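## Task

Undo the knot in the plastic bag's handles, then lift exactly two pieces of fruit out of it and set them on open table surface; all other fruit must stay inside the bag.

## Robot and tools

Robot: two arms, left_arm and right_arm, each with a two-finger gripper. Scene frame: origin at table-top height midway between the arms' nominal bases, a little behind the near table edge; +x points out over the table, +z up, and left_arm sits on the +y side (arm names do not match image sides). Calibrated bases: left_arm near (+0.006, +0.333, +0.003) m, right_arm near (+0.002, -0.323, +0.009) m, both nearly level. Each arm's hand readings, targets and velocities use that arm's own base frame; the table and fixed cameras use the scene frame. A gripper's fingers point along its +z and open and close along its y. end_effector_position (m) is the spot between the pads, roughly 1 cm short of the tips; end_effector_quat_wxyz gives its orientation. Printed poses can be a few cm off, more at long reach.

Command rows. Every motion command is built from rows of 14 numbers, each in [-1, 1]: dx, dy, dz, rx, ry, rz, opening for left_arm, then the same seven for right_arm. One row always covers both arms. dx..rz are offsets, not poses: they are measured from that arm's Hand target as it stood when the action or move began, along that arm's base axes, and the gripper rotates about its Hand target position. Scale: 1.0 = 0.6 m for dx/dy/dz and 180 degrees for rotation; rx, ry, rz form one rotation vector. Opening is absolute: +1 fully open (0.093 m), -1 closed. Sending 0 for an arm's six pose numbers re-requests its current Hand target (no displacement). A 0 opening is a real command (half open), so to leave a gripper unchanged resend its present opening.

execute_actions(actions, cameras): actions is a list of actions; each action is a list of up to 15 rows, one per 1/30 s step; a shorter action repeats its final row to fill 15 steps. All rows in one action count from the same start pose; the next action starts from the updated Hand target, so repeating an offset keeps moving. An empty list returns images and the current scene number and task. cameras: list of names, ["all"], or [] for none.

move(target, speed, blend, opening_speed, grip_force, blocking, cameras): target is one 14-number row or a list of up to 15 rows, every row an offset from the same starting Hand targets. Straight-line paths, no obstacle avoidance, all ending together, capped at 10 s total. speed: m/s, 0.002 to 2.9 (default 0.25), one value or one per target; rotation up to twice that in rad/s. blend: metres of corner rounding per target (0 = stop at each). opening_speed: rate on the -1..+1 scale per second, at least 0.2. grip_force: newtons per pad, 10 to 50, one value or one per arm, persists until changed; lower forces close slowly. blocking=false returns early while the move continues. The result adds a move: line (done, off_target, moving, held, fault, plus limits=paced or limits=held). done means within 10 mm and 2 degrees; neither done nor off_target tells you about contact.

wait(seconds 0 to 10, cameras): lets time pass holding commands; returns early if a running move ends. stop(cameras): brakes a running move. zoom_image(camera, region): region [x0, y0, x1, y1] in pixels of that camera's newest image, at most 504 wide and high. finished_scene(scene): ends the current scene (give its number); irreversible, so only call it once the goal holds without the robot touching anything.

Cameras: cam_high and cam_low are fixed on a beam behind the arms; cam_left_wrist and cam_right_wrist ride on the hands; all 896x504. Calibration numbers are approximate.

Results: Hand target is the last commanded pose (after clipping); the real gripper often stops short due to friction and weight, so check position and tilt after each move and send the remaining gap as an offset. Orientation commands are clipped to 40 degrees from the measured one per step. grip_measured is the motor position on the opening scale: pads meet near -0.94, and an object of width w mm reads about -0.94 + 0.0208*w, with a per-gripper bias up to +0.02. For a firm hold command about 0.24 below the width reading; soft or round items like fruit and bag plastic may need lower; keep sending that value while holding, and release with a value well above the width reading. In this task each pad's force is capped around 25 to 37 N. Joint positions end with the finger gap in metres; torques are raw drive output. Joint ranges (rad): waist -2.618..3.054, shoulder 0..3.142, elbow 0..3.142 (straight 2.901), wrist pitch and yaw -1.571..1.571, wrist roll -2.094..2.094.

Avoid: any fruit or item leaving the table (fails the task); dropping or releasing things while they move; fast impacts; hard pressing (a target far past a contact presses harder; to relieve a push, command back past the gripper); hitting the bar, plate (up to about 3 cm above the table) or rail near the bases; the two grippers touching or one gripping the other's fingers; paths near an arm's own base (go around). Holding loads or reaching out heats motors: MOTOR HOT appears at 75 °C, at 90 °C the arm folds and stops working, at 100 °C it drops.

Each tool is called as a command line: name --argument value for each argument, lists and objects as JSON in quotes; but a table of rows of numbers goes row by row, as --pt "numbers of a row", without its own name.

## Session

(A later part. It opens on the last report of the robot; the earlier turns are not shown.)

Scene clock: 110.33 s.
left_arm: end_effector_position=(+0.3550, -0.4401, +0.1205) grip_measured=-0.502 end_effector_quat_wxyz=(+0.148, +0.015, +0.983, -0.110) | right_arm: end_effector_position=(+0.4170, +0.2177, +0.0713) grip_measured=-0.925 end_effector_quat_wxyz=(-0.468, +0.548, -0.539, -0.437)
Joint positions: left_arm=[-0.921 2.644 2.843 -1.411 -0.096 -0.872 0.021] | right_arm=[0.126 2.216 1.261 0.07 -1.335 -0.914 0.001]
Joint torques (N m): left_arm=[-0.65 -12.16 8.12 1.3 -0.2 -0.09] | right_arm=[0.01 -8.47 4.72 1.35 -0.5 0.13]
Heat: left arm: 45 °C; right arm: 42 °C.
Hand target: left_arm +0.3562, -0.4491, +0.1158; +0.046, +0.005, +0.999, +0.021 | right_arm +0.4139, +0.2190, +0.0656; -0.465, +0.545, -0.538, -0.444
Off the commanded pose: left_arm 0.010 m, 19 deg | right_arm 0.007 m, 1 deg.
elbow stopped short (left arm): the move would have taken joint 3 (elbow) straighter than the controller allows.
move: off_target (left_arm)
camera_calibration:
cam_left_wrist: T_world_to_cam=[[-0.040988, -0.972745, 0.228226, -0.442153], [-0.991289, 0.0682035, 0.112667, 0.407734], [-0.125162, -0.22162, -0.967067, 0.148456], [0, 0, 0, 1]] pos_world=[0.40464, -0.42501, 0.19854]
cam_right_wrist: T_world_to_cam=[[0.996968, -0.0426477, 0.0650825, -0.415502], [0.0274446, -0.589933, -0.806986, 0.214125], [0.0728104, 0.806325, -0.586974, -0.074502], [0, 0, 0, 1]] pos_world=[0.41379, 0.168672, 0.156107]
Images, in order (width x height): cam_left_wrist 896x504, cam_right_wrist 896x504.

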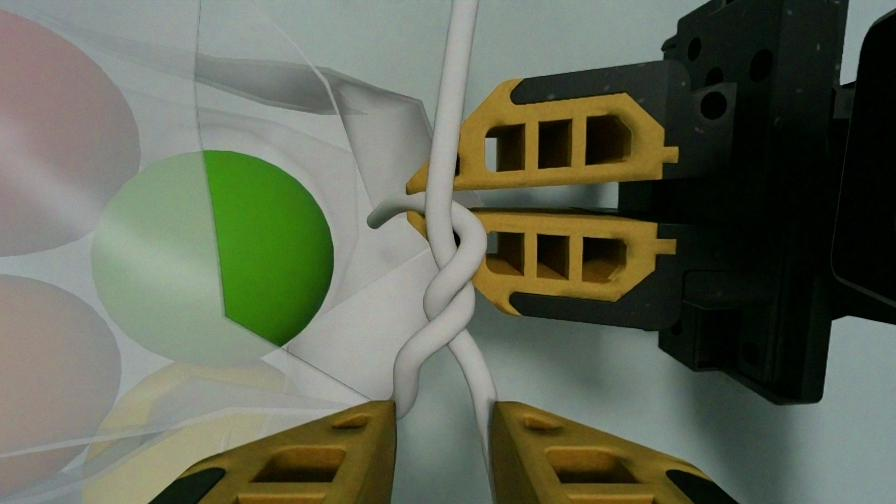

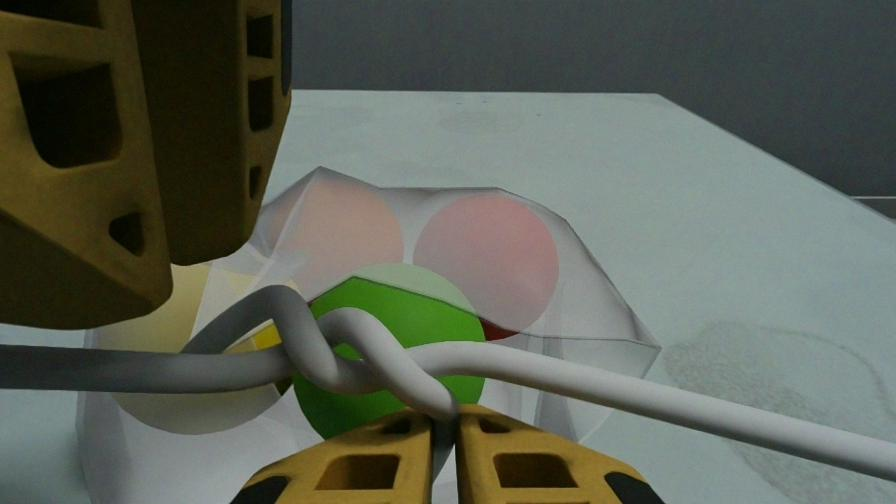

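move --pt "-0.002 0.018 0.0 -0.08 0 0 -0.6 0 0 0 0 0 0 -1" --pt "-0.001 0.016 -0.08 -0.08 0 0 -0.6 0 0 0 0 0 0 -1" --speed 0.12 --cameras '["cam_left_wrist","cam_right_wrist"]'

Scene clock: 113.67 s.
left_arm: end_effector_position=(+0.3551, -0.4360, +0.0701) grip_measured=-0.598 end_effector_quat_wxyz=(+0.065, +0.002, +0.991, -0.116) | right_arm: end_effector_position=(+0.4171, +0.2177, +0.0713) grip_measured=-0.925 end_effector_quat_wxyz=(-0.468, +0.548, -0.539, -0.437)
Joint positions: left_arm=[-0.873 2.735 2.843 -1.417 0.05 -0.874 0.016] | right_arm=[0.126 2.216 1.261 0.07 -1.335 -0.914 0.001]
Joint torques (N m): left_arm=[0.25 -13.19 8.14 0.95 0.14 -0.06] | right_arm=[0.06 -8.53 4.68 1.33 -0.49 0.13]
Heat: left arm: 45 °C; right arm: 42 °C.
Hand target: left_arm +0.3556, -0.4395, +0.0678; +0.046, +0.000, +0.993, -0.104 | right_arm +0.4139, +0.2190, +0.0656; -0.465, +0.545, -0.538, -0.444
Off the commanded pose: left_arm 0.004 m, 3 deg | right_arm 0.007 m, 1 deg.
elbow stopped short (left arm): the move would have taken joint 3 (elbow) straighter than the controller allows.
move: off_target (left_arm)
camera_calibration:
cam_left_wrist: T_world_to_cam=[[0.00446666, -0.97011, 0.242623, -0.442716], [-0.958567, 0.0649548, 0.277364, 0.38864], [-0.284833, -0.233809, -0.929625, 0.149314], [0, 0, 0, 1]] pos_world=[0.417044, -0.419816, 0.138424]
cam_right_wrist: T_world_to_cam=[[0.996945, -0.0426471, 0.0654395, -0.415547], [0.0277387, -0.58988, -0.807014, 0.213999], [0.0730183, 0.806364, -0.586895, -0.0746065], [0, 0, 0, 1]] pos_world=[0.413789, 0.168672, 0.156108]
Images, in order (width x height): cam_left_wrist 896x504, cam_right_wrist 896x504.

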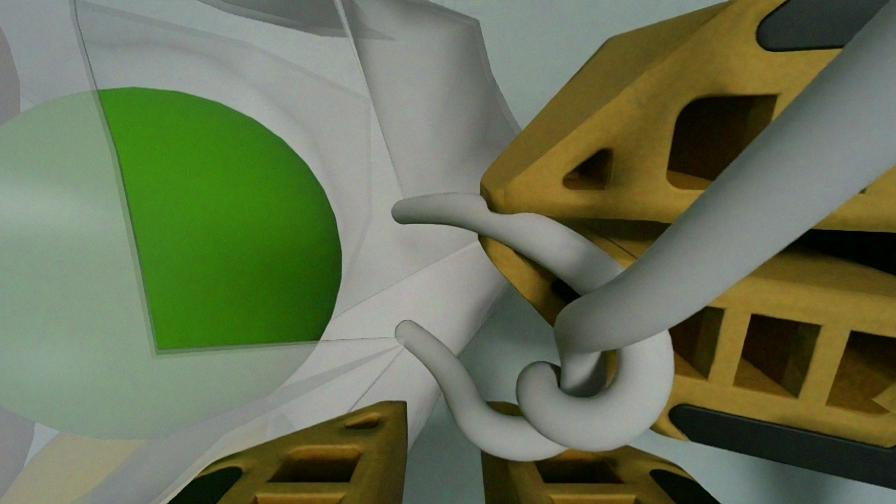

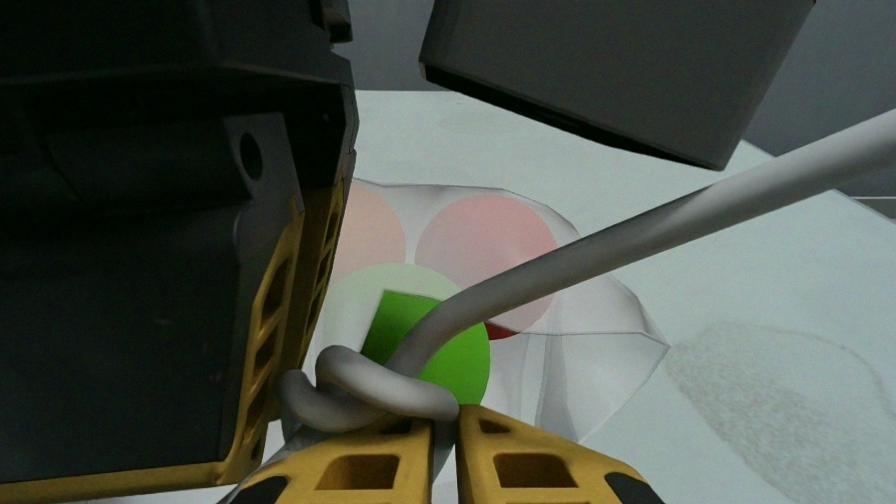

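move --pt "-0.01 0.01 0.12 0 0 0 -0.6 0 0 0 0 0 0 -1" --pt "-0.093 0.107 0.14 -0.027 -0.232 -0.212 -0.5 0 0 0 0 0 0 -1" --speed 0.2 --cameras '["cam_left_wrist","cam_right_wrist"]'

Scene clock: 120.83 s.
left_arm: end_effector_position=(+0.3048, -0.3748, +0.1450) grip_measured=-0.502 end_effector_quat_wxyz=(+0.345, +0.345, +0.861, -0.144) | right_arm: end_effector_position=(+0.4171, +0.2177, +0.0713) grip_measured=-0.925 end_effector_quat_wxyz=(-0.468, +0.548, -0.539, -0.437)
Joint positions: left_arm=[-0.923 1.76 1.309 -0.36 -0.101 -0.12 0.021] | right_arm=[0.126 2.216 1.261 0.07 -1.335 -0.914 0.001]
Joint torques (N m): left_arm=[-0.65 -11.08 5.61 1.96 -0.1 0.12] | right_arm=[-0.01 -8.54 4.75 1.34 -0.49 0.12]
Heat: left arm: 46 °C; right arm: 41 °C.
Hand target: left_arm +0.2997, -0.3753, +0.1516; +0.354, +0.352, +0.854, -0.147 | right_arm +0.4139, +0.2190, +0.0656; -0.465, +0.545, -0.538, -0.444
Off the commanded pose: left_arm 0.008 m, 2 deg | right_arm 0.007 m, 1 deg.
elbow stopped short (left arm): the move would have taken joint 3 (elbow) straighter than the controller allows.
move: done
camera_calibration:
cam_left_wrist: T_world_to_cam=[[-0.685538, -0.727206, 0.0347822, -0.069817], [-0.69222, 0.636266, -0.340583, 0.538155], [0.225543, -0.257559, -0.939571, 0.0559351], [0, 0, 0, 1]] pos_world=[0.312044, -0.378775, 0.23827]
cam_right_wrist: T_world_to_cam=[[0.996945, -0.0426471, 0.0654395, -0.415547], [0.0277387, -0.58988, -0.807014, 0.213999], [0.0730183, 0.806364, -0.586895, -0.0746065], [0, 0, 0, 1]] pos_world=[0.413789, 0.168672, 0.156108]
Images, in order (width x height): cam_left_wrist 896x504, cam_right_wrist 896x504.

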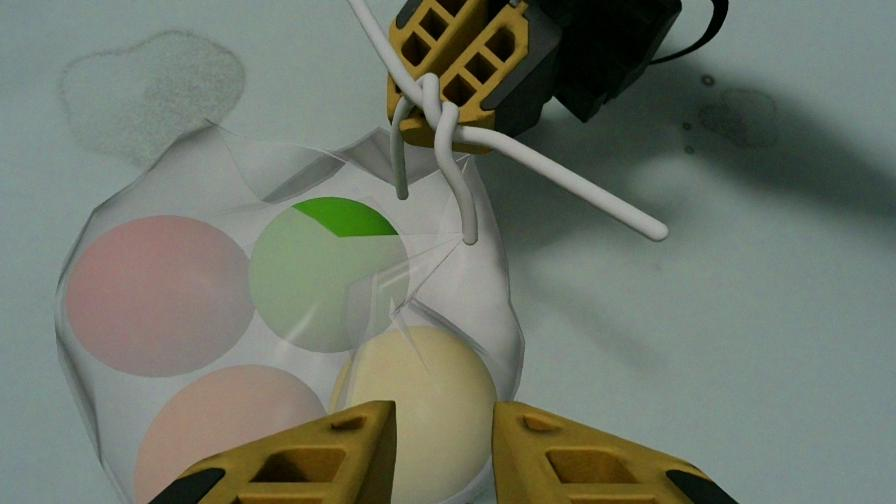

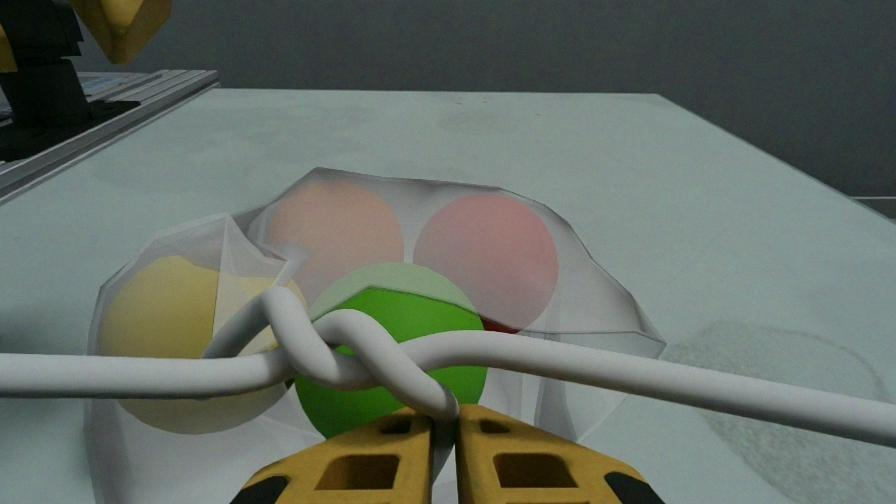

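move --target '[0.09,-0.11,-0.138,0,0,0,-0.5,0,0,0,0,0,0,-1]' --speed 0.12 --cameras '["cam_left_wrist","cam_right_wrist"]'

Scene clock: 123.20 s.
left_arm: end_effector_position=(+0.3486, -0.4328, +0.0650) grip_measured=-0.502 end_effector_quat_wxyz=(+0.344, +0.348, +0.860, -0.142) | right_arm: end_effector_position=(+0.4171, +0.2177, +0.0713) grip_measured=-0.925 end_effector_quat_wxyz=(-0.468, +0.548, -0.539, -0.437)
Joint positions: left_arm=[-0.923 2.117 1.475 -0.171 -0.101 -0.113 0.021] | right_arm=[0.126 2.216 1.261 0.07 -1.335 -0.914 0.001]
Joint torques (N m): left_arm=[0.06 -10.37 9.33 1.93 -0.02 0.11] | right_arm=[-0.02 -8.54 4.71 1.34 -0.5 0.12]
Heat: left arm: 46 °C; right arm: 41 °C.
Hand target: left_arm +0.3538, -0.4414, +0.0690; +0.354, +0.352, +0.854, -0.147 | right_arm +0.4139, +0.2190, +0.0656; -0.465, +0.545, -0.538, -0.444
Off the commanded pose: left_arm 0.011 m, 1 deg | right_arm 0.007 m, 1 deg.
move: off_target (left_arm)
camera_calibration:
cam_left_wrist: T_world_to_cam=[[-0.689005, -0.724137, 0.0299782, -0.0762819], [-0.688546, 0.641109, -0.338945, 0.578931], [0.226223, -0.254176, -0.940329, -0.0427963], [0, 0, 0, 1]] pos_world=[0.355744, -0.437274, 0.15827]
cam_right_wrist: T_world_to_cam=[[0.996945, -0.0426471, 0.0654395, -0.415547], [0.0277387, -0.58988, -0.807014, 0.213999], [0.0730183, 0.806364, -0.586895, -0.0746065], [0, 0, 0, 1]] pos_world=[0.413789, 0.168672, 0.156108]
Images, in order (width x height): cam_left_wrist 896x504, cam_right_wrist 896x504.

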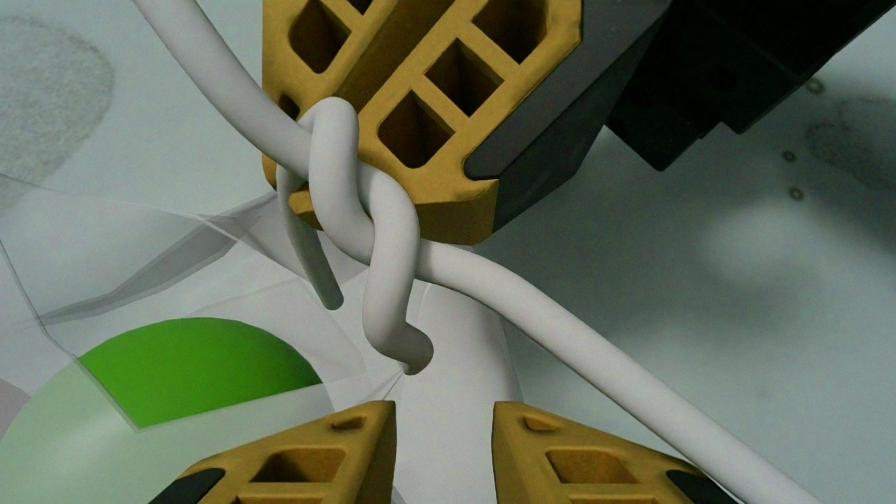

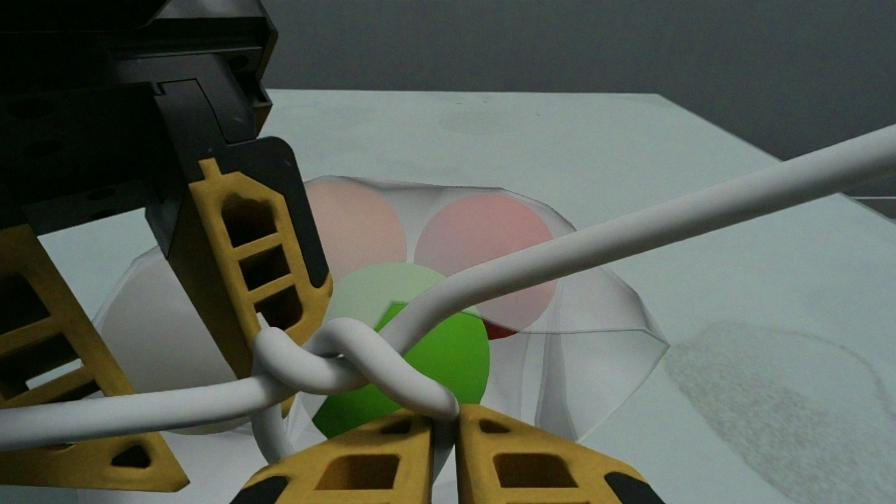

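move --pt "-0.01 0.01 0.05 0 0 0 -0.5 0 0 0 0 0 0 -1" --pt "0.018 -0.018 0.033 0 0 0 -0.5 0 0 0 0 0 0 -1" --speed 0.12 --cameras '["cam_left_wrist","cam_right_wrist"]'

Scene clock: 125.53 s.
left_arm: end_effector_position=(+0.3616, -0.4499, +0.0927) grip_measured=-0.502 end_effector_quat_wxyz=(+0.359, +0.346, +0.853, -0.150) | right_arm: end_effector_position=(+0.4171, +0.2177, +0.0713) grip_measured=-0.925 end_effector_quat_wxyz=(-0.468, +0.548, -0.539, -0.437)
Joint positions: left_arm=[-0.923 2.144 1.609 -0.24 -0.101 -0.11 0.021] | right_arm=[0.126 2.216 1.261 0.07 -1.335 -0.914 0.001]
Joint torques (N m): left_arm=[0.5 -10.41 9.44 1.7 0.01 0.11] | right_arm=[0.02 -8.51 4.75 1.34 -0.51 0.11]
Heat: left arm: 46 °C; right arm: 41 °C.
Hand target: left_arm +0.3645, -0.4521, +0.0887; +0.354, +0.352, +0.854, -0.147 | right_arm +0.4139, +0.2190, +0.0656; -0.464, +0.545, -0.539, -0.444
Off the commanded pose: left_arm 0.005 m, 1 deg | right_arm 0.007 m, 1 deg.
move: done
camera_calibration:
cam_left_wrist: T_world_to_cam=[[-0.691525, -0.721577, 0.0334586, -0.0788201], [-0.67842, 0.632863, -0.373136, 0.604038], [0.248072, -0.280732, -0.927173, -0.0450208], [0, 0, 0, 1]] pos_world=[0.366454, -0.451787, 0.186283]
cam_right_wrist: T_world_to_cam=[[0.996968, -0.0426559, 0.0650804, -0.4155], [0.0274441, -0.589867, -0.807034, 0.214121], [0.0728135, 0.806373, -0.586908, -0.0745217], [0, 0, 0, 1]] pos_world=[0.41379, 0.168672, 0.156107]
Images, in order (width x height): cam_left_wrist 896x504, cam_right_wrist 896x504.

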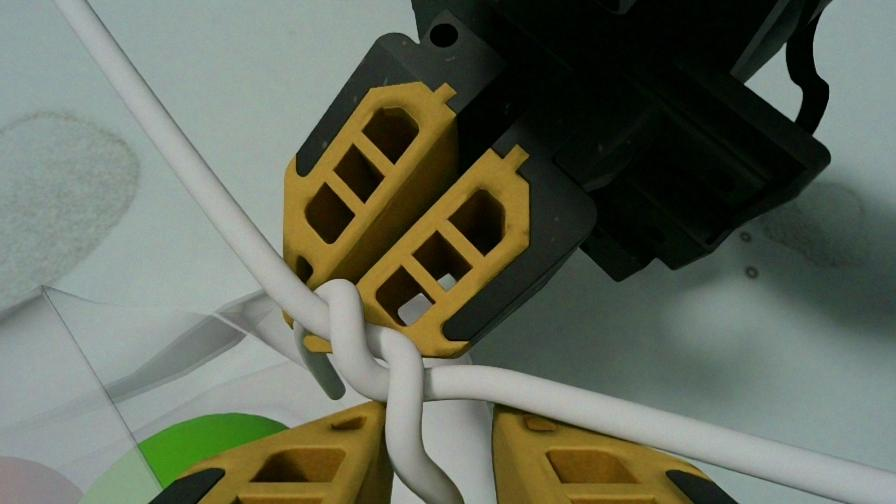

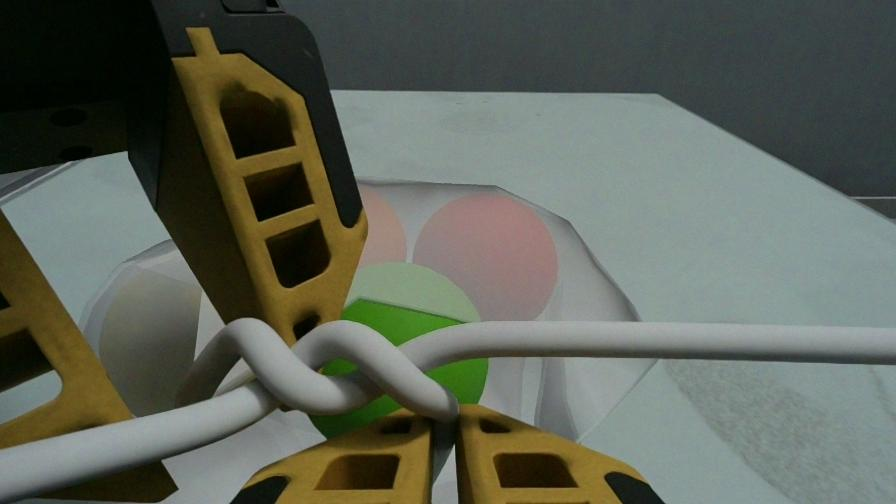

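move --pt "-0.003 0.003 0.015 0 0 0 -0.5 0 0 0 0 0 0 -1" --pt "-0.003 0.003 0.015 0 0 0 -1 0 0 0 0 0 0 -1" --speed 0.1 --cameras '["cam_left_wrist","cam_right_wrist"]'

Scene clock: 127.83 s.
left_arm: end_effector_position=(+0.3592, -0.4467, +0.0887) grip_measured=-0.931 end_effector_quat_wxyz=(+0.350, +0.349, +0.857, -0.145) | right_arm: end_effector_position=(+0.4170, +0.2177, +0.0714) grip_measured=-0.925 end_effector_quat_wxyz=(-0.468, +0.548, -0.538, -0.437)
Joint positions: left_arm=[-0.923 2.144 1.609 -0.264 -0.101 -0.109 0.001] | right_arm=[0.126 2.216 1.261 0.07 -1.335 -0.914 0.001]
Joint torques (N m): left_arm=[0.42 -11.99 9.91 1.64 0 0.11] | right_arm=[0.02 -8.51 4.71 1.34 -0.48 0.13]
Heat: left arm: 46 °C; right arm: 40 °C.
Hand target: left_arm +0.3628, -0.4504, +0.0978; +0.354, +0.352, +0.854, -0.147 | right_arm +0.4139, +0.2190, +0.0656; -0.464, +0.545, -0.538, -0.444
Off the commanded pose: left_arm 0.010 m, 1 deg | right_arm 0.007 m, 1 deg.
move: done
camera_calibration:
cam_left_wrist: T_world_to_cam=[[-0.691321, -0.721945, 0.0294937, -0.0779466], [-0.683336, 0.639995, -0.351366, 0.601871], [0.234791, -0.263061, -0.935773, -0.0338769], [0, 0, 0, 1]] pos_world=[0.365348, -0.450379, 0.182075]
cam_right_wrist: T_world_to_cam=[[0.99698, -0.0424509, 0.0650352, -0.415533], [0.0275486, -0.58964, -0.807196, 0.214065], [0.0726136, 0.80655, -0.58669, -0.074503], [0, 0, 0, 1]] pos_world=[0.413791, 0.168672, 0.156106]
Images, in order (width x height): cam_left_wrist 896x504, cam_right_wrist 896x504.

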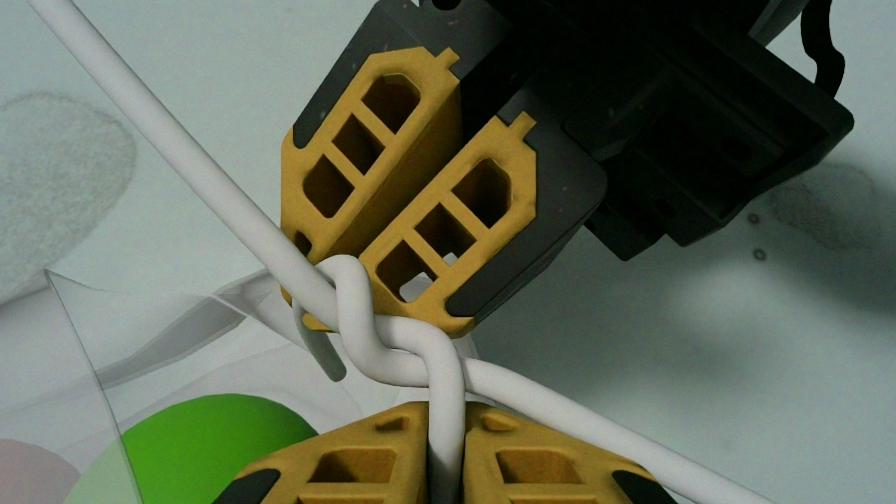

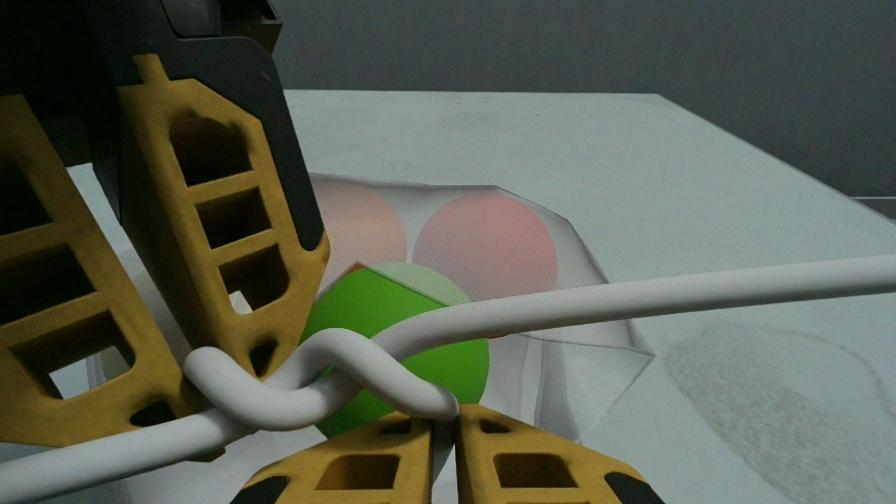

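move --target '[-0.04,0.09,0.04,0,0,0,-1,0.02,-0.12,0.02,0,0,0,-1]' --speed 0.06 --cameras '["cam_left_wrist","cam_right_wrist","cam_high"]'

Scene clock: 130.90 s.
left_arm: end_effector_position=(+0.3423, -0.4004, +0.1161) grip_measured=-0.931 end_effector_quat_wxyz=(+0.354, +0.347, +0.857, -0.142) | right_arm: end_effector_position=(+0.4241, +0.1455, +0.0821) grip_measured=-0.925 end_effector_quat_wxyz=(-0.471, +0.545, -0.539, -0.438)
Joint positions: left_arm=[-0.892 1.939 1.41 -0.264 -0.088 -0.086 0.001] | right_arm=[-0.048 2.341 1.614 -0.943 -1.395 -1.713 0.001]
Joint torques (N m): left_arm=[0.54 -12.75 5.46 1.81 0.14 0.12] | right_arm=[0.12 -8.23 7.45 0.04 -0.53 -0.08]
Heat: left arm: 46 °C; right arm: 40 °C.
Hand target: left_arm +0.3387, -0.3965, +0.1218; +0.354, +0.352, +0.854, -0.147 | right_arm +0.4259, +0.1469, +0.0775; -0.465, +0.545, -0.538, -0.444
Off the commanded pose: left_arm 0.008 m, 1 deg | right_arm 0.005 m, 1 deg.
move: done
camera_calibration:
cam_left_wrist: T_world_to_cam=[[-0.687127, -0.726146, 0.0238473, -0.0594668], [-0.684299, 0.635803, -0.357057, 0.569711], [0.244113, -0.261662, -0.933778, 0.0050767], [0, 0, 0, 1]] pos_world=[0.347752, -0.404077, 0.209578]
cam_right_wrist: T_world_to_cam=[[0.996773, -0.0488074, 0.0637311, -0.425156], [0.0232649, -0.584205, -0.811273, 0.181277], [0.0768281, 0.810138, -0.581184, -0.0131986], [0, 0, 0, 1]] pos_world=[0.42058, 0.0958445, 0.16649]
Images, in order (width x height): cam_high 896x504, cam_left_wrist 896x504, cam_right_wrist 896x504.

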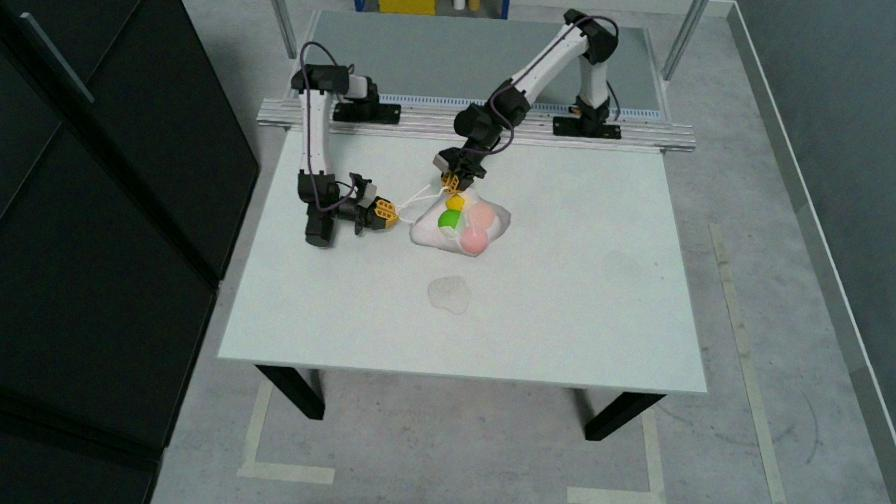

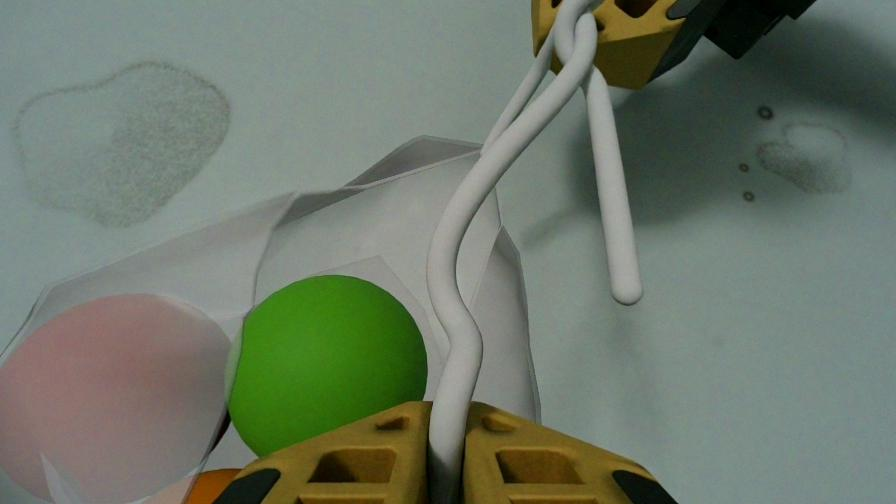

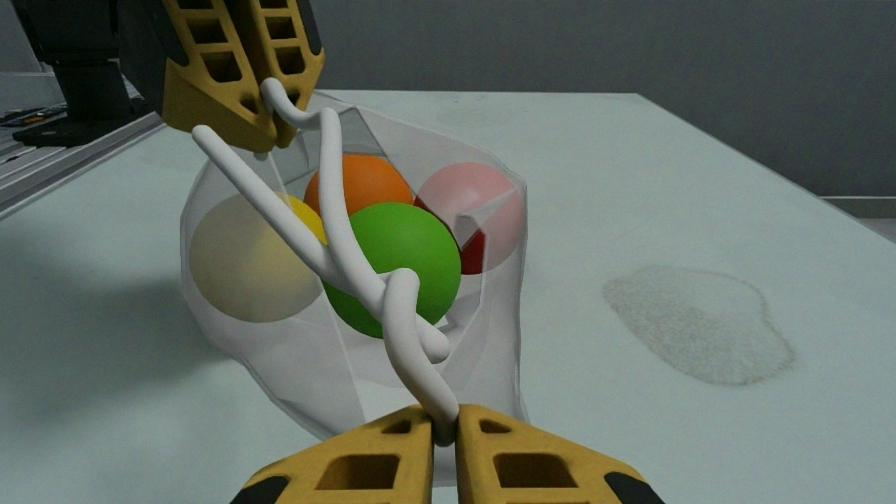

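move --target '[-0.03,0.1,0.05,0,0,0,-1,0.03,-0.06,0.02,0,0,0,-1]' --speed 0.08 --cameras '["cam_left_wrist","cam_right_wrist","cam_high"]'

Scene clock: 133.17 s.
left_arm: end_effector_position=(+0.3278, -0.3419, +0.1538) grip_measured=-0.931 end_effector_quat_wxyz=(+0.364, +0.344, +0.853, -0.146) | right_arm: end_effector_position=(+0.4433, +0.1101, +0.0958) grip_measured=-0.925 end_effector_quat_wxyz=(-0.473, +0.542, -0.541, -0.436)
Joint positions: left_arm=[-0.821 1.694 1.239 -0.31 -0.041 -0.037 0.001] | right_arm=[-0.127 2.508 1.952 -1.469 -1.378 -2.075 0.001]
Joint torques (N m): left_arm=[0.51 -10.22 5.61 1.68 0.18 0.11] | right_arm=[0.12 -8.96 7.34 -0.51 -0.34 -0.01]
Heat: left arm: 46 °C; right arm: 40 °C.
Hand target: left_arm +0.3208, -0.3364, +0.1517; +0.354, +0.352, +0.854, -0.147 | right_arm +0.4439, +0.1110, +0.0895; -0.465, +0.545, -0.538, -0.444
Off the commanded pose: left_arm 0.009 m, 1 deg | right_arm 0.006 m, 1 deg.
joint sent to its limit (right arm) — joint 6 (wrist roll), lower limit. The joint targets still meet the commanded pose.
move: done
camera_calibration:
cam_left_wrist: T_world_to_cam=[[-0.68538, -0.727792, 0.0239421, -0.028958], [-0.67988, 0.627792, -0.378999, 0.535198], [0.260802, -0.276036, -0.925088, 0.0474055], [0, 0, 0, 1]] pos_world=[0.33166, -0.343983, 0.247387]
cam_right_wrist: T_world_to_cam=[[0.996172, -0.0592626, 0.064265, -0.445673], [0.0176932, -0.583243, -0.812105, 0.173659], [0.0856096, 0.810133, -0.579962, 0.0179614], [0, 0, 0, 1]] pos_world=[0.439356, 0.0603227, 0.180088]
Images, in order (width x height): cam_high 896x504, cam_left_wrist 896x504, cam_right_wrist 896x504.

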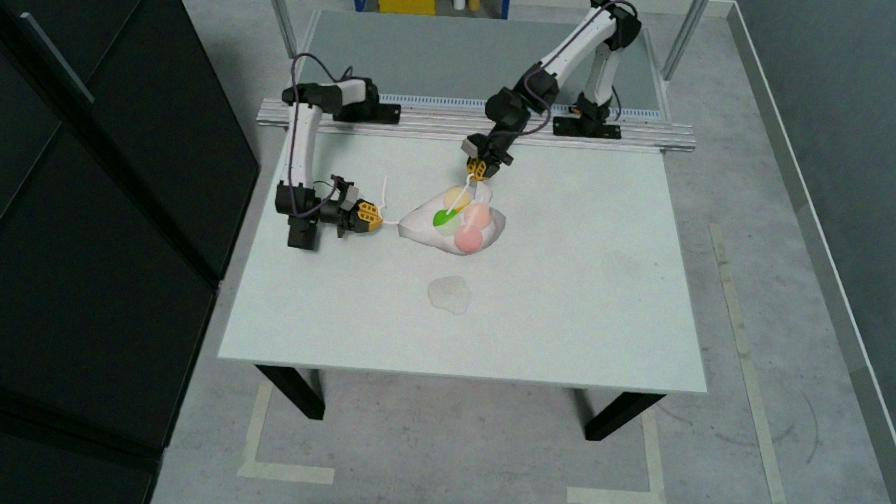

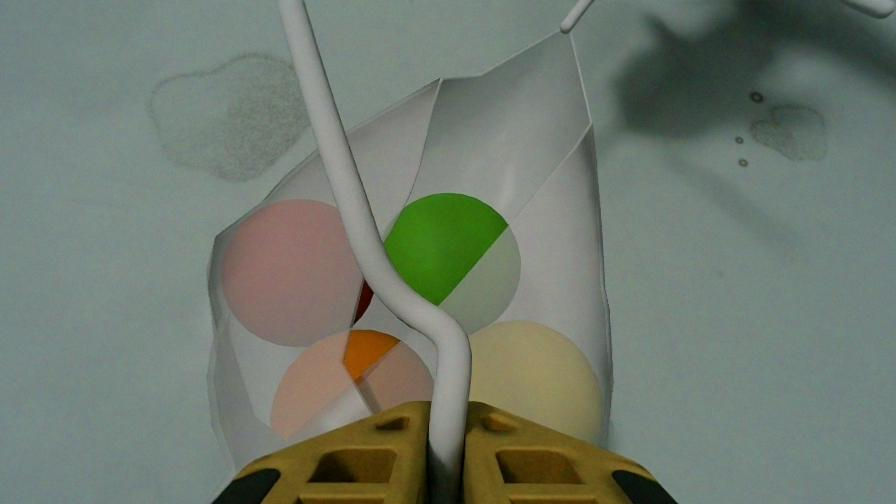

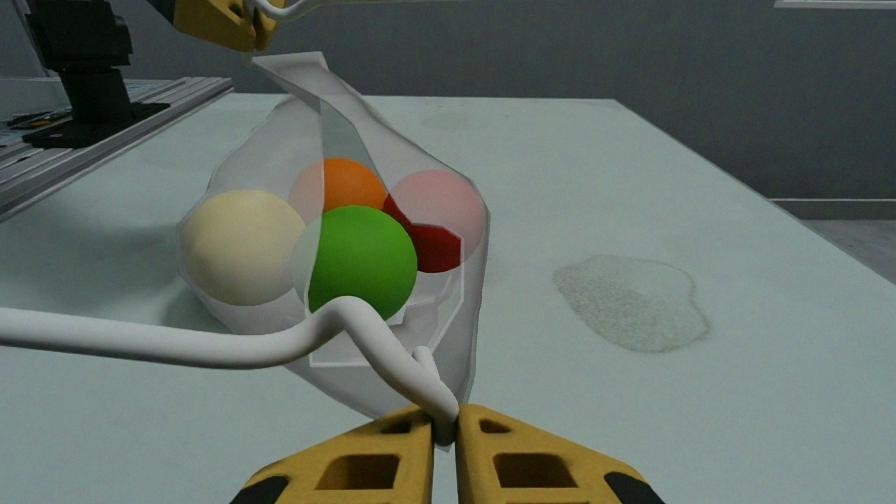

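move --target '[0.02,0.2,-0.01,0,0,0,-1,0,0,-0.06,0,0,0,-1]' --speed 0.12 --cameras '["cam_left_wrist","cam_right_wrist","cam_high"]'

zoom_image --camera "cam_high" --region '[350, 120, 574, 300]'

Scene clock: 135.33 s.
left_arm: end_effector_position=(+0.3380, -0.2267, +0.1491) grip_measured=-0.931 end_effector_quat_wxyz=(+0.361, +0.352, +0.849, -0.157) | right_arm: end_effector_position=(+0.4438, +0.1131, +0.0677) grip_measured=-0.925 end_effector_quat_wxyz=(-0.468, +0.539, -0.543, -0.443)
Joint positions: left_arm=[-0.502 1.461 0.987 -0.31 0.217 0.195 0.001] | right_arm=[-0.12 2.568 1.944 -1.42 -1.377 -2.076 0.001]
Joint torques (N m): left_arm=[1.21 -8.36 5.48 1.58 0.04 0.12] | right_arm=[-0.51 -9.18 4.63 -0.15 -0.33 -0.03]
Heat: left arm: 45 °C; right arm: 40 °C.
Hand target: left_arm +0.3327, -0.2165, +0.1458; +0.355, +0.352, +0.854, -0.147 | right_arm +0.4439, +0.1109, +0.0536; -0.465, +0.545, -0.538, -0.444
Off the commanded pose: left_arm 0.012 m, 2 deg | right_arm 0.014 m, 1 deg.
joint sent to its limit (right arm) — joint 6 (wrist roll), lower limit. The joint targets still meet the commanded pose.
move: off_target (left_arm, right_arm)
camera_calibration:
cam_left_wrist: T_world_to_cam=[[-0.704211, -0.709009, 0.0373276, 0.0705891], [-0.665688, 0.641074, -0.381946, 0.466694], [0.246873, -0.293819, -0.923431, 0.0726308], [0, 0, 0, 1]] pos_world=[0.342452, -0.227797, 0.242687]
cam_right_wrist: T_world_to_cam=[[0.997562, -0.0518151, 0.0467534, -0.44437], [0.00791231, -0.581627, -0.813417, 0.156965], [0.0693403, 0.811804, -0.579799, 0.00620628], [0, 0, 0, 1]] pos_world=[0.441614, 0.0632318, 0.152052]
Images, in order (width x height): cam_high 896x504, cam_left_wrist 896x504, cam_right_wrist 896x504.

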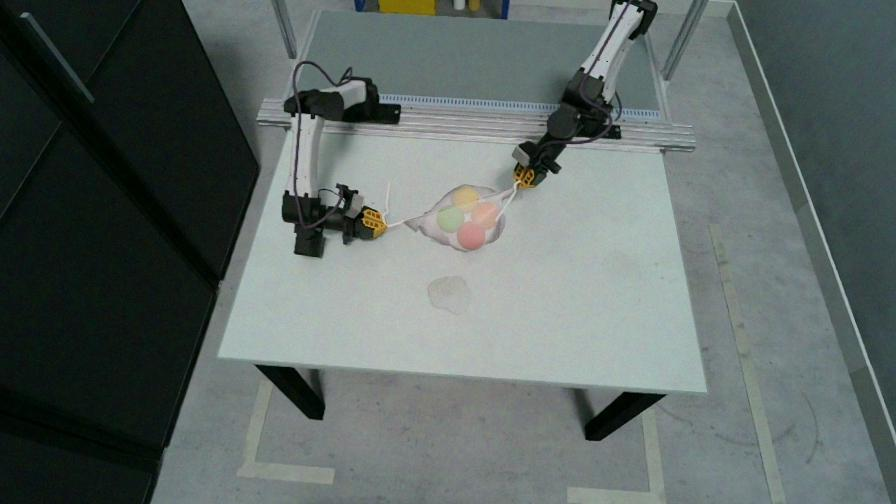

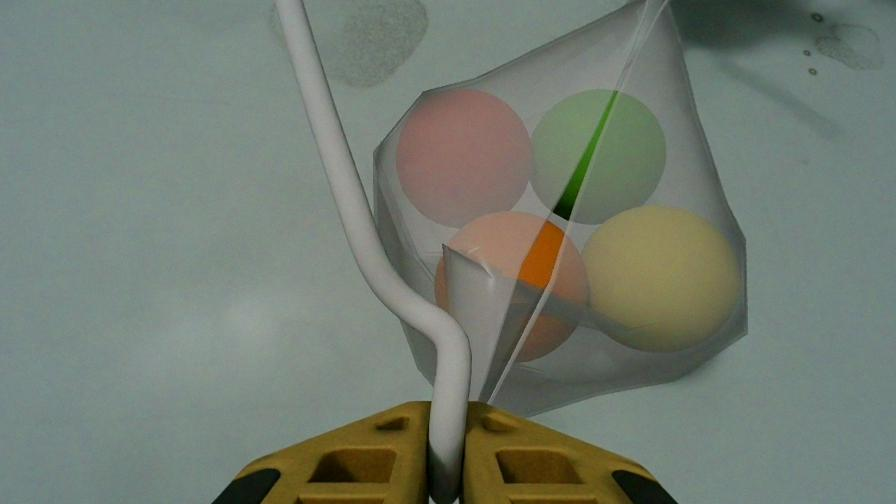

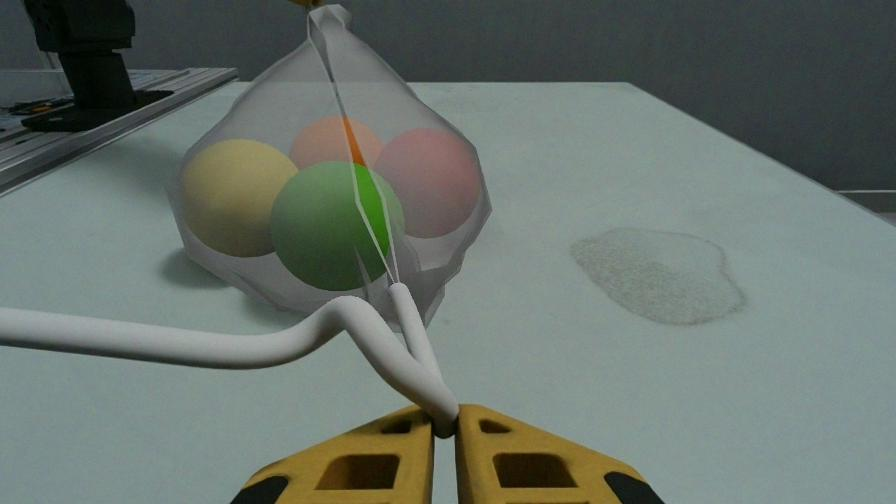

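Scaled by 2.250 from the camera's 896x504 image, which has a finer 1280x720 frame.

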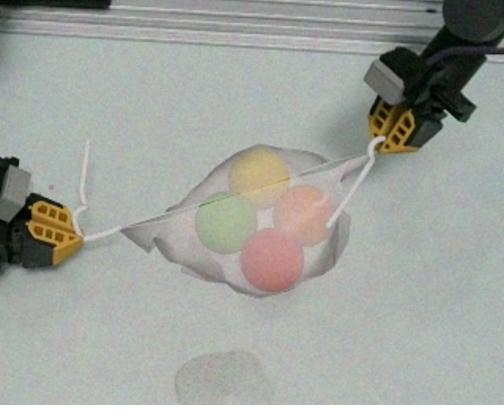

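move --pt "0 0 0 0 0 0 -1 -0.02 0.05 -0.03 0 0 0 -1" --pt "0 0 0 0 0 0 -1 -0.02 0.05 -0.03 0 0 0 -0.4" --pt "0 0 0 0 0 0 -1 0 -0.1 0.05 0 0 0 -0.4" --pt "0 0 0 0 0 0 -1 0 -0.15 0.25 -0.2 0 0 -0.4" --speed 0.15 --cameras '["cam_left_wrist","cam_right_wrist","cam_high"]'

zoom_image --camera "cam_high" --region '[350, 120, 574, 300]'

Scene clock: 142.00 s.
left_arm: end_effector_position=(+0.3383, -0.2240, +0.1497) grip_measured=-0.931 end_effector_quat_wxyz=(+0.361, +0.351, +0.850, -0.155) | right_arm: end_effector_position=(+0.4476, +0.0161, +0.1834) grip_measured=-0.401 end_effector_quat_wxyz=(-0.321, +0.629, -0.676, -0.210)
Joint positions: left_arm=[-0.496 1.457 0.987 -0.316 0.217 0.198 0.001] | right_arm=[-0.234 2.241 2.224 -1.545 -0.788 -1.728 0.026]
Joint torques (N m): left_arm=[0.68 -8.02 5.46 1.63 0.05 0.12] | right_arm=[0.65 -13.2 7.88 0.11 -0.28 0.13]
Heat: left arm: 43 °C; right arm: 42 °C.
Hand target: left_arm +0.3327, -0.2165, +0.1458; +0.354, +0.352, +0.854, -0.147 | right_arm +0.4439, +0.0210, +0.2036; -0.273, +0.662, -0.649, -0.256
Off the commanded pose: left_arm 0.010 m, 1 deg | right_arm 0.021 m, 9 deg.
joint sent to its limit (right arm) — joint 4 (wrist pitch), lower limit. The joint targets are off in orientation, not in position.
move: off_target (right_arm)
camera_calibration:
cam_left_wrist: T_world_to_cam=[[-0.701171, -0.712091, 0.0358517, 0.0711756], [-0.668509, 0.639109, -0.38031, 0.465645], [0.247902, -0.290629, -0.924164, 0.0743898], [0, 0, 0, 1]] pos_world=[0.342753, -0.225295, 0.243286]
cam_right_wrist: T_world_to_cam=[[0.979951, -0.128069, 0.152626, -0.468942], [-0.0729421, -0.943468, -0.323338, 0.146746], [0.185407, 0.305722, -0.933894, 0.172927], [0, 0, 0, 1]] pos_world=[0.438182, 0.0255251, 0.280517]
Images, in order (width x height): cam_high 896x504, cam_left_wrist 896x504, cam_right_wrist 896x504.

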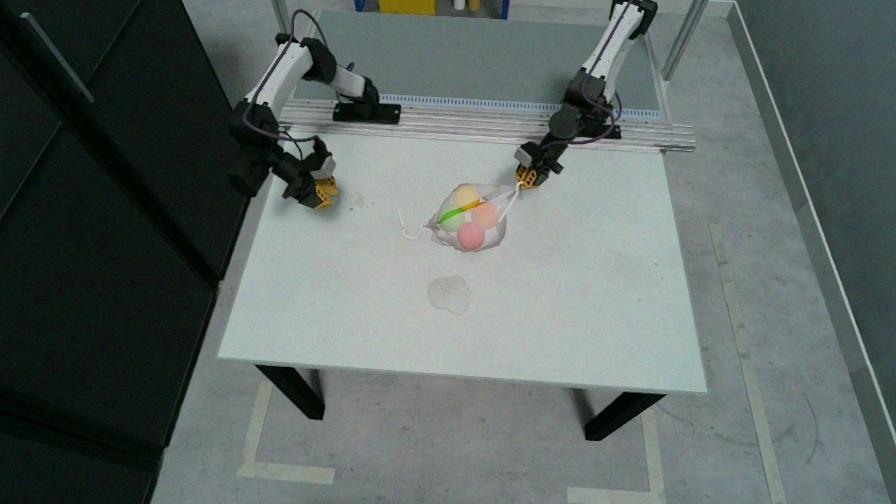

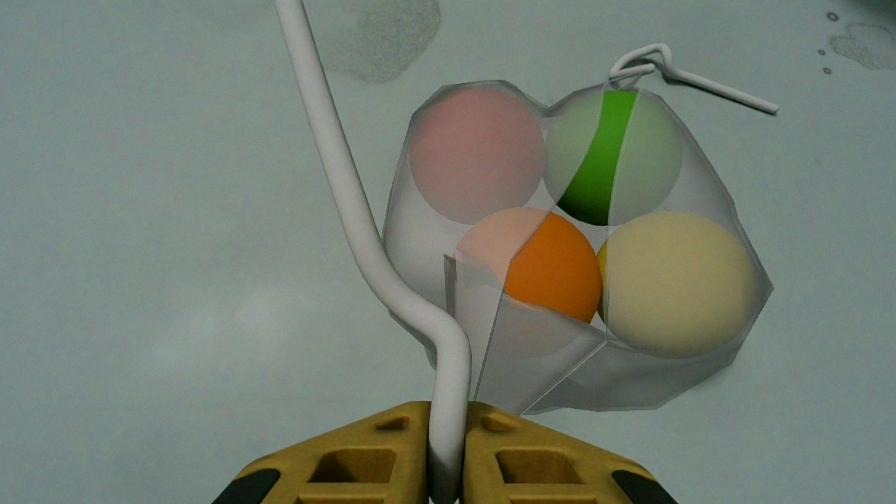

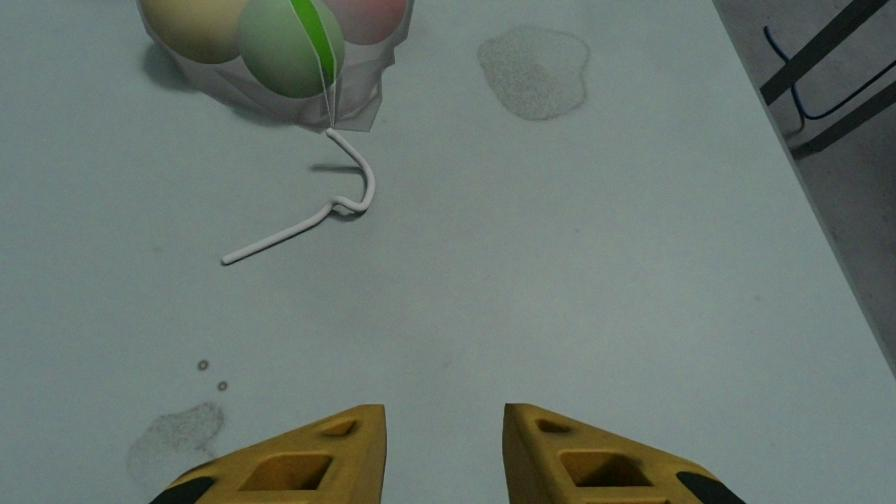

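Scaled by 2.250 from the camera's 896x504 image, which has a finer 1280x720 frame.

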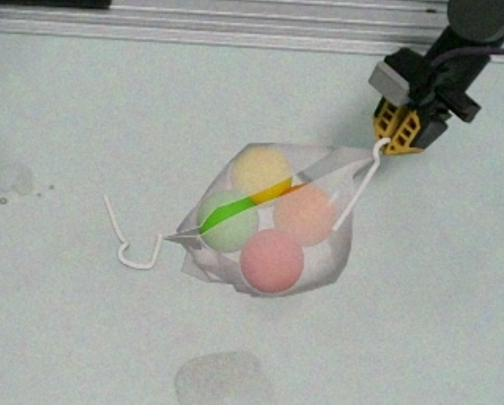

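move --target '[0.02,-0.05,-0.04,0,0,0,-1,0,0.25,0.07,-0.17,0.1,-0.25,0.3]' --speed 0.2 --cameras '["cam_left_wrist","cam_right_wrist"]'

Scene clock: 146.03 s.
left_arm: end_effector_position=(+0.3461, -0.2434, +0.1293) grip_measured=-0.931 end_effector_quat_wxyz=(+0.360, +0.353, +0.851, -0.148) | right_arm: end_effector_position=(+0.4423, +0.1689, +0.2503) grip_measured=+0.299 end_effector_quat_wxyz=(+0.198, -0.357, +0.911, +0.056)
Joint positions: left_arm=[-0.545 1.543 0.987 -0.229 0.171 0.17 0.001] | right_arm=[0.318 2.193 2.565 -1.548 -0.132 -0.403 0.06]
Joint torques (N m): left_arm=[-0.73 -5.9 6.31 1.97 0.01 -0.1] | right_arm=[0.25 -7.71 7.87 0.94 0.08 0.08]
Heat: left arm: 42 °C; right arm: 42 °C.
Hand target: left_arm +0.3448, -0.2464, +0.1217; +0.354, +0.352, +0.854, -0.147 | right_arm +0.4440, +0.1709, +0.2455; +0.069, -0.368, +0.926, +0.055
Off the commanded pose: left_arm 0.008 m, 1 deg | right_arm 0.005 m, 15 deg.
joint sent to its limit (right arm) — joint 4 (wrist pitch), lower limit. The joint targets are off in orientation, not in position.
move: off_target (right_arm)
camera_calibration:
cam_left_wrist: T_world_to_cam=[[-0.69976, -0.713976, 0.0239652, 0.0641927], [-0.668909, 0.643075, -0.372849, 0.475646], [0.250794, -0.276935, -0.927583, 0.050754], [0, 0, 0, 1]] pos_world=[0.350354, -0.245988, 0.222884]
cam_right_wrist: T_world_to_cam=[[0.67582, -0.733509, 0.0723305, -0.197477], [-0.736716, -0.675264, 0.0356074, 0.470585], [0.0227238, -0.0773513, -0.996745, 0.341999], [0, 0, 0, 1]] pos_world=[0.472375, 0.199372, 0.338413]
Images, in order (width x height): cam_left_wrist 896x504, cam_right_wrist 896x504.

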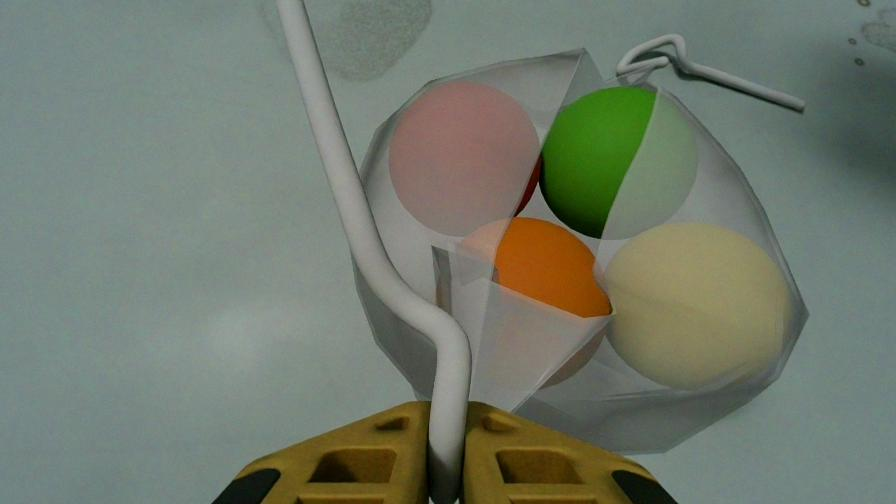

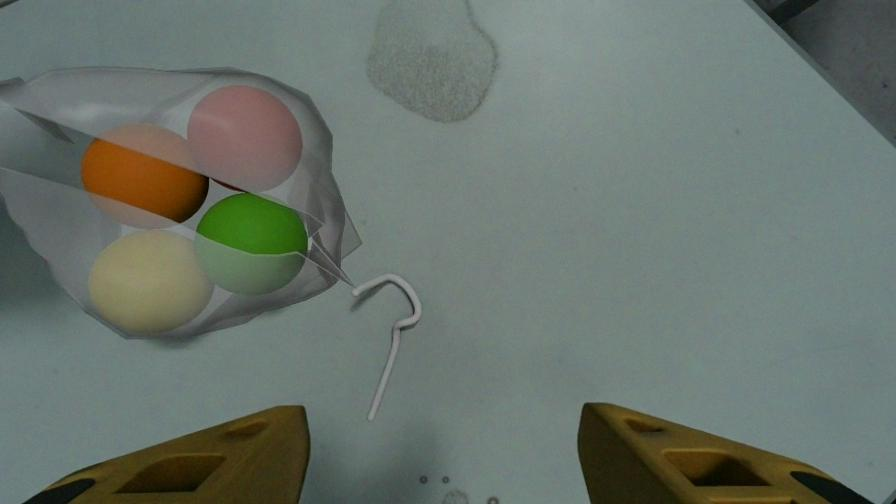

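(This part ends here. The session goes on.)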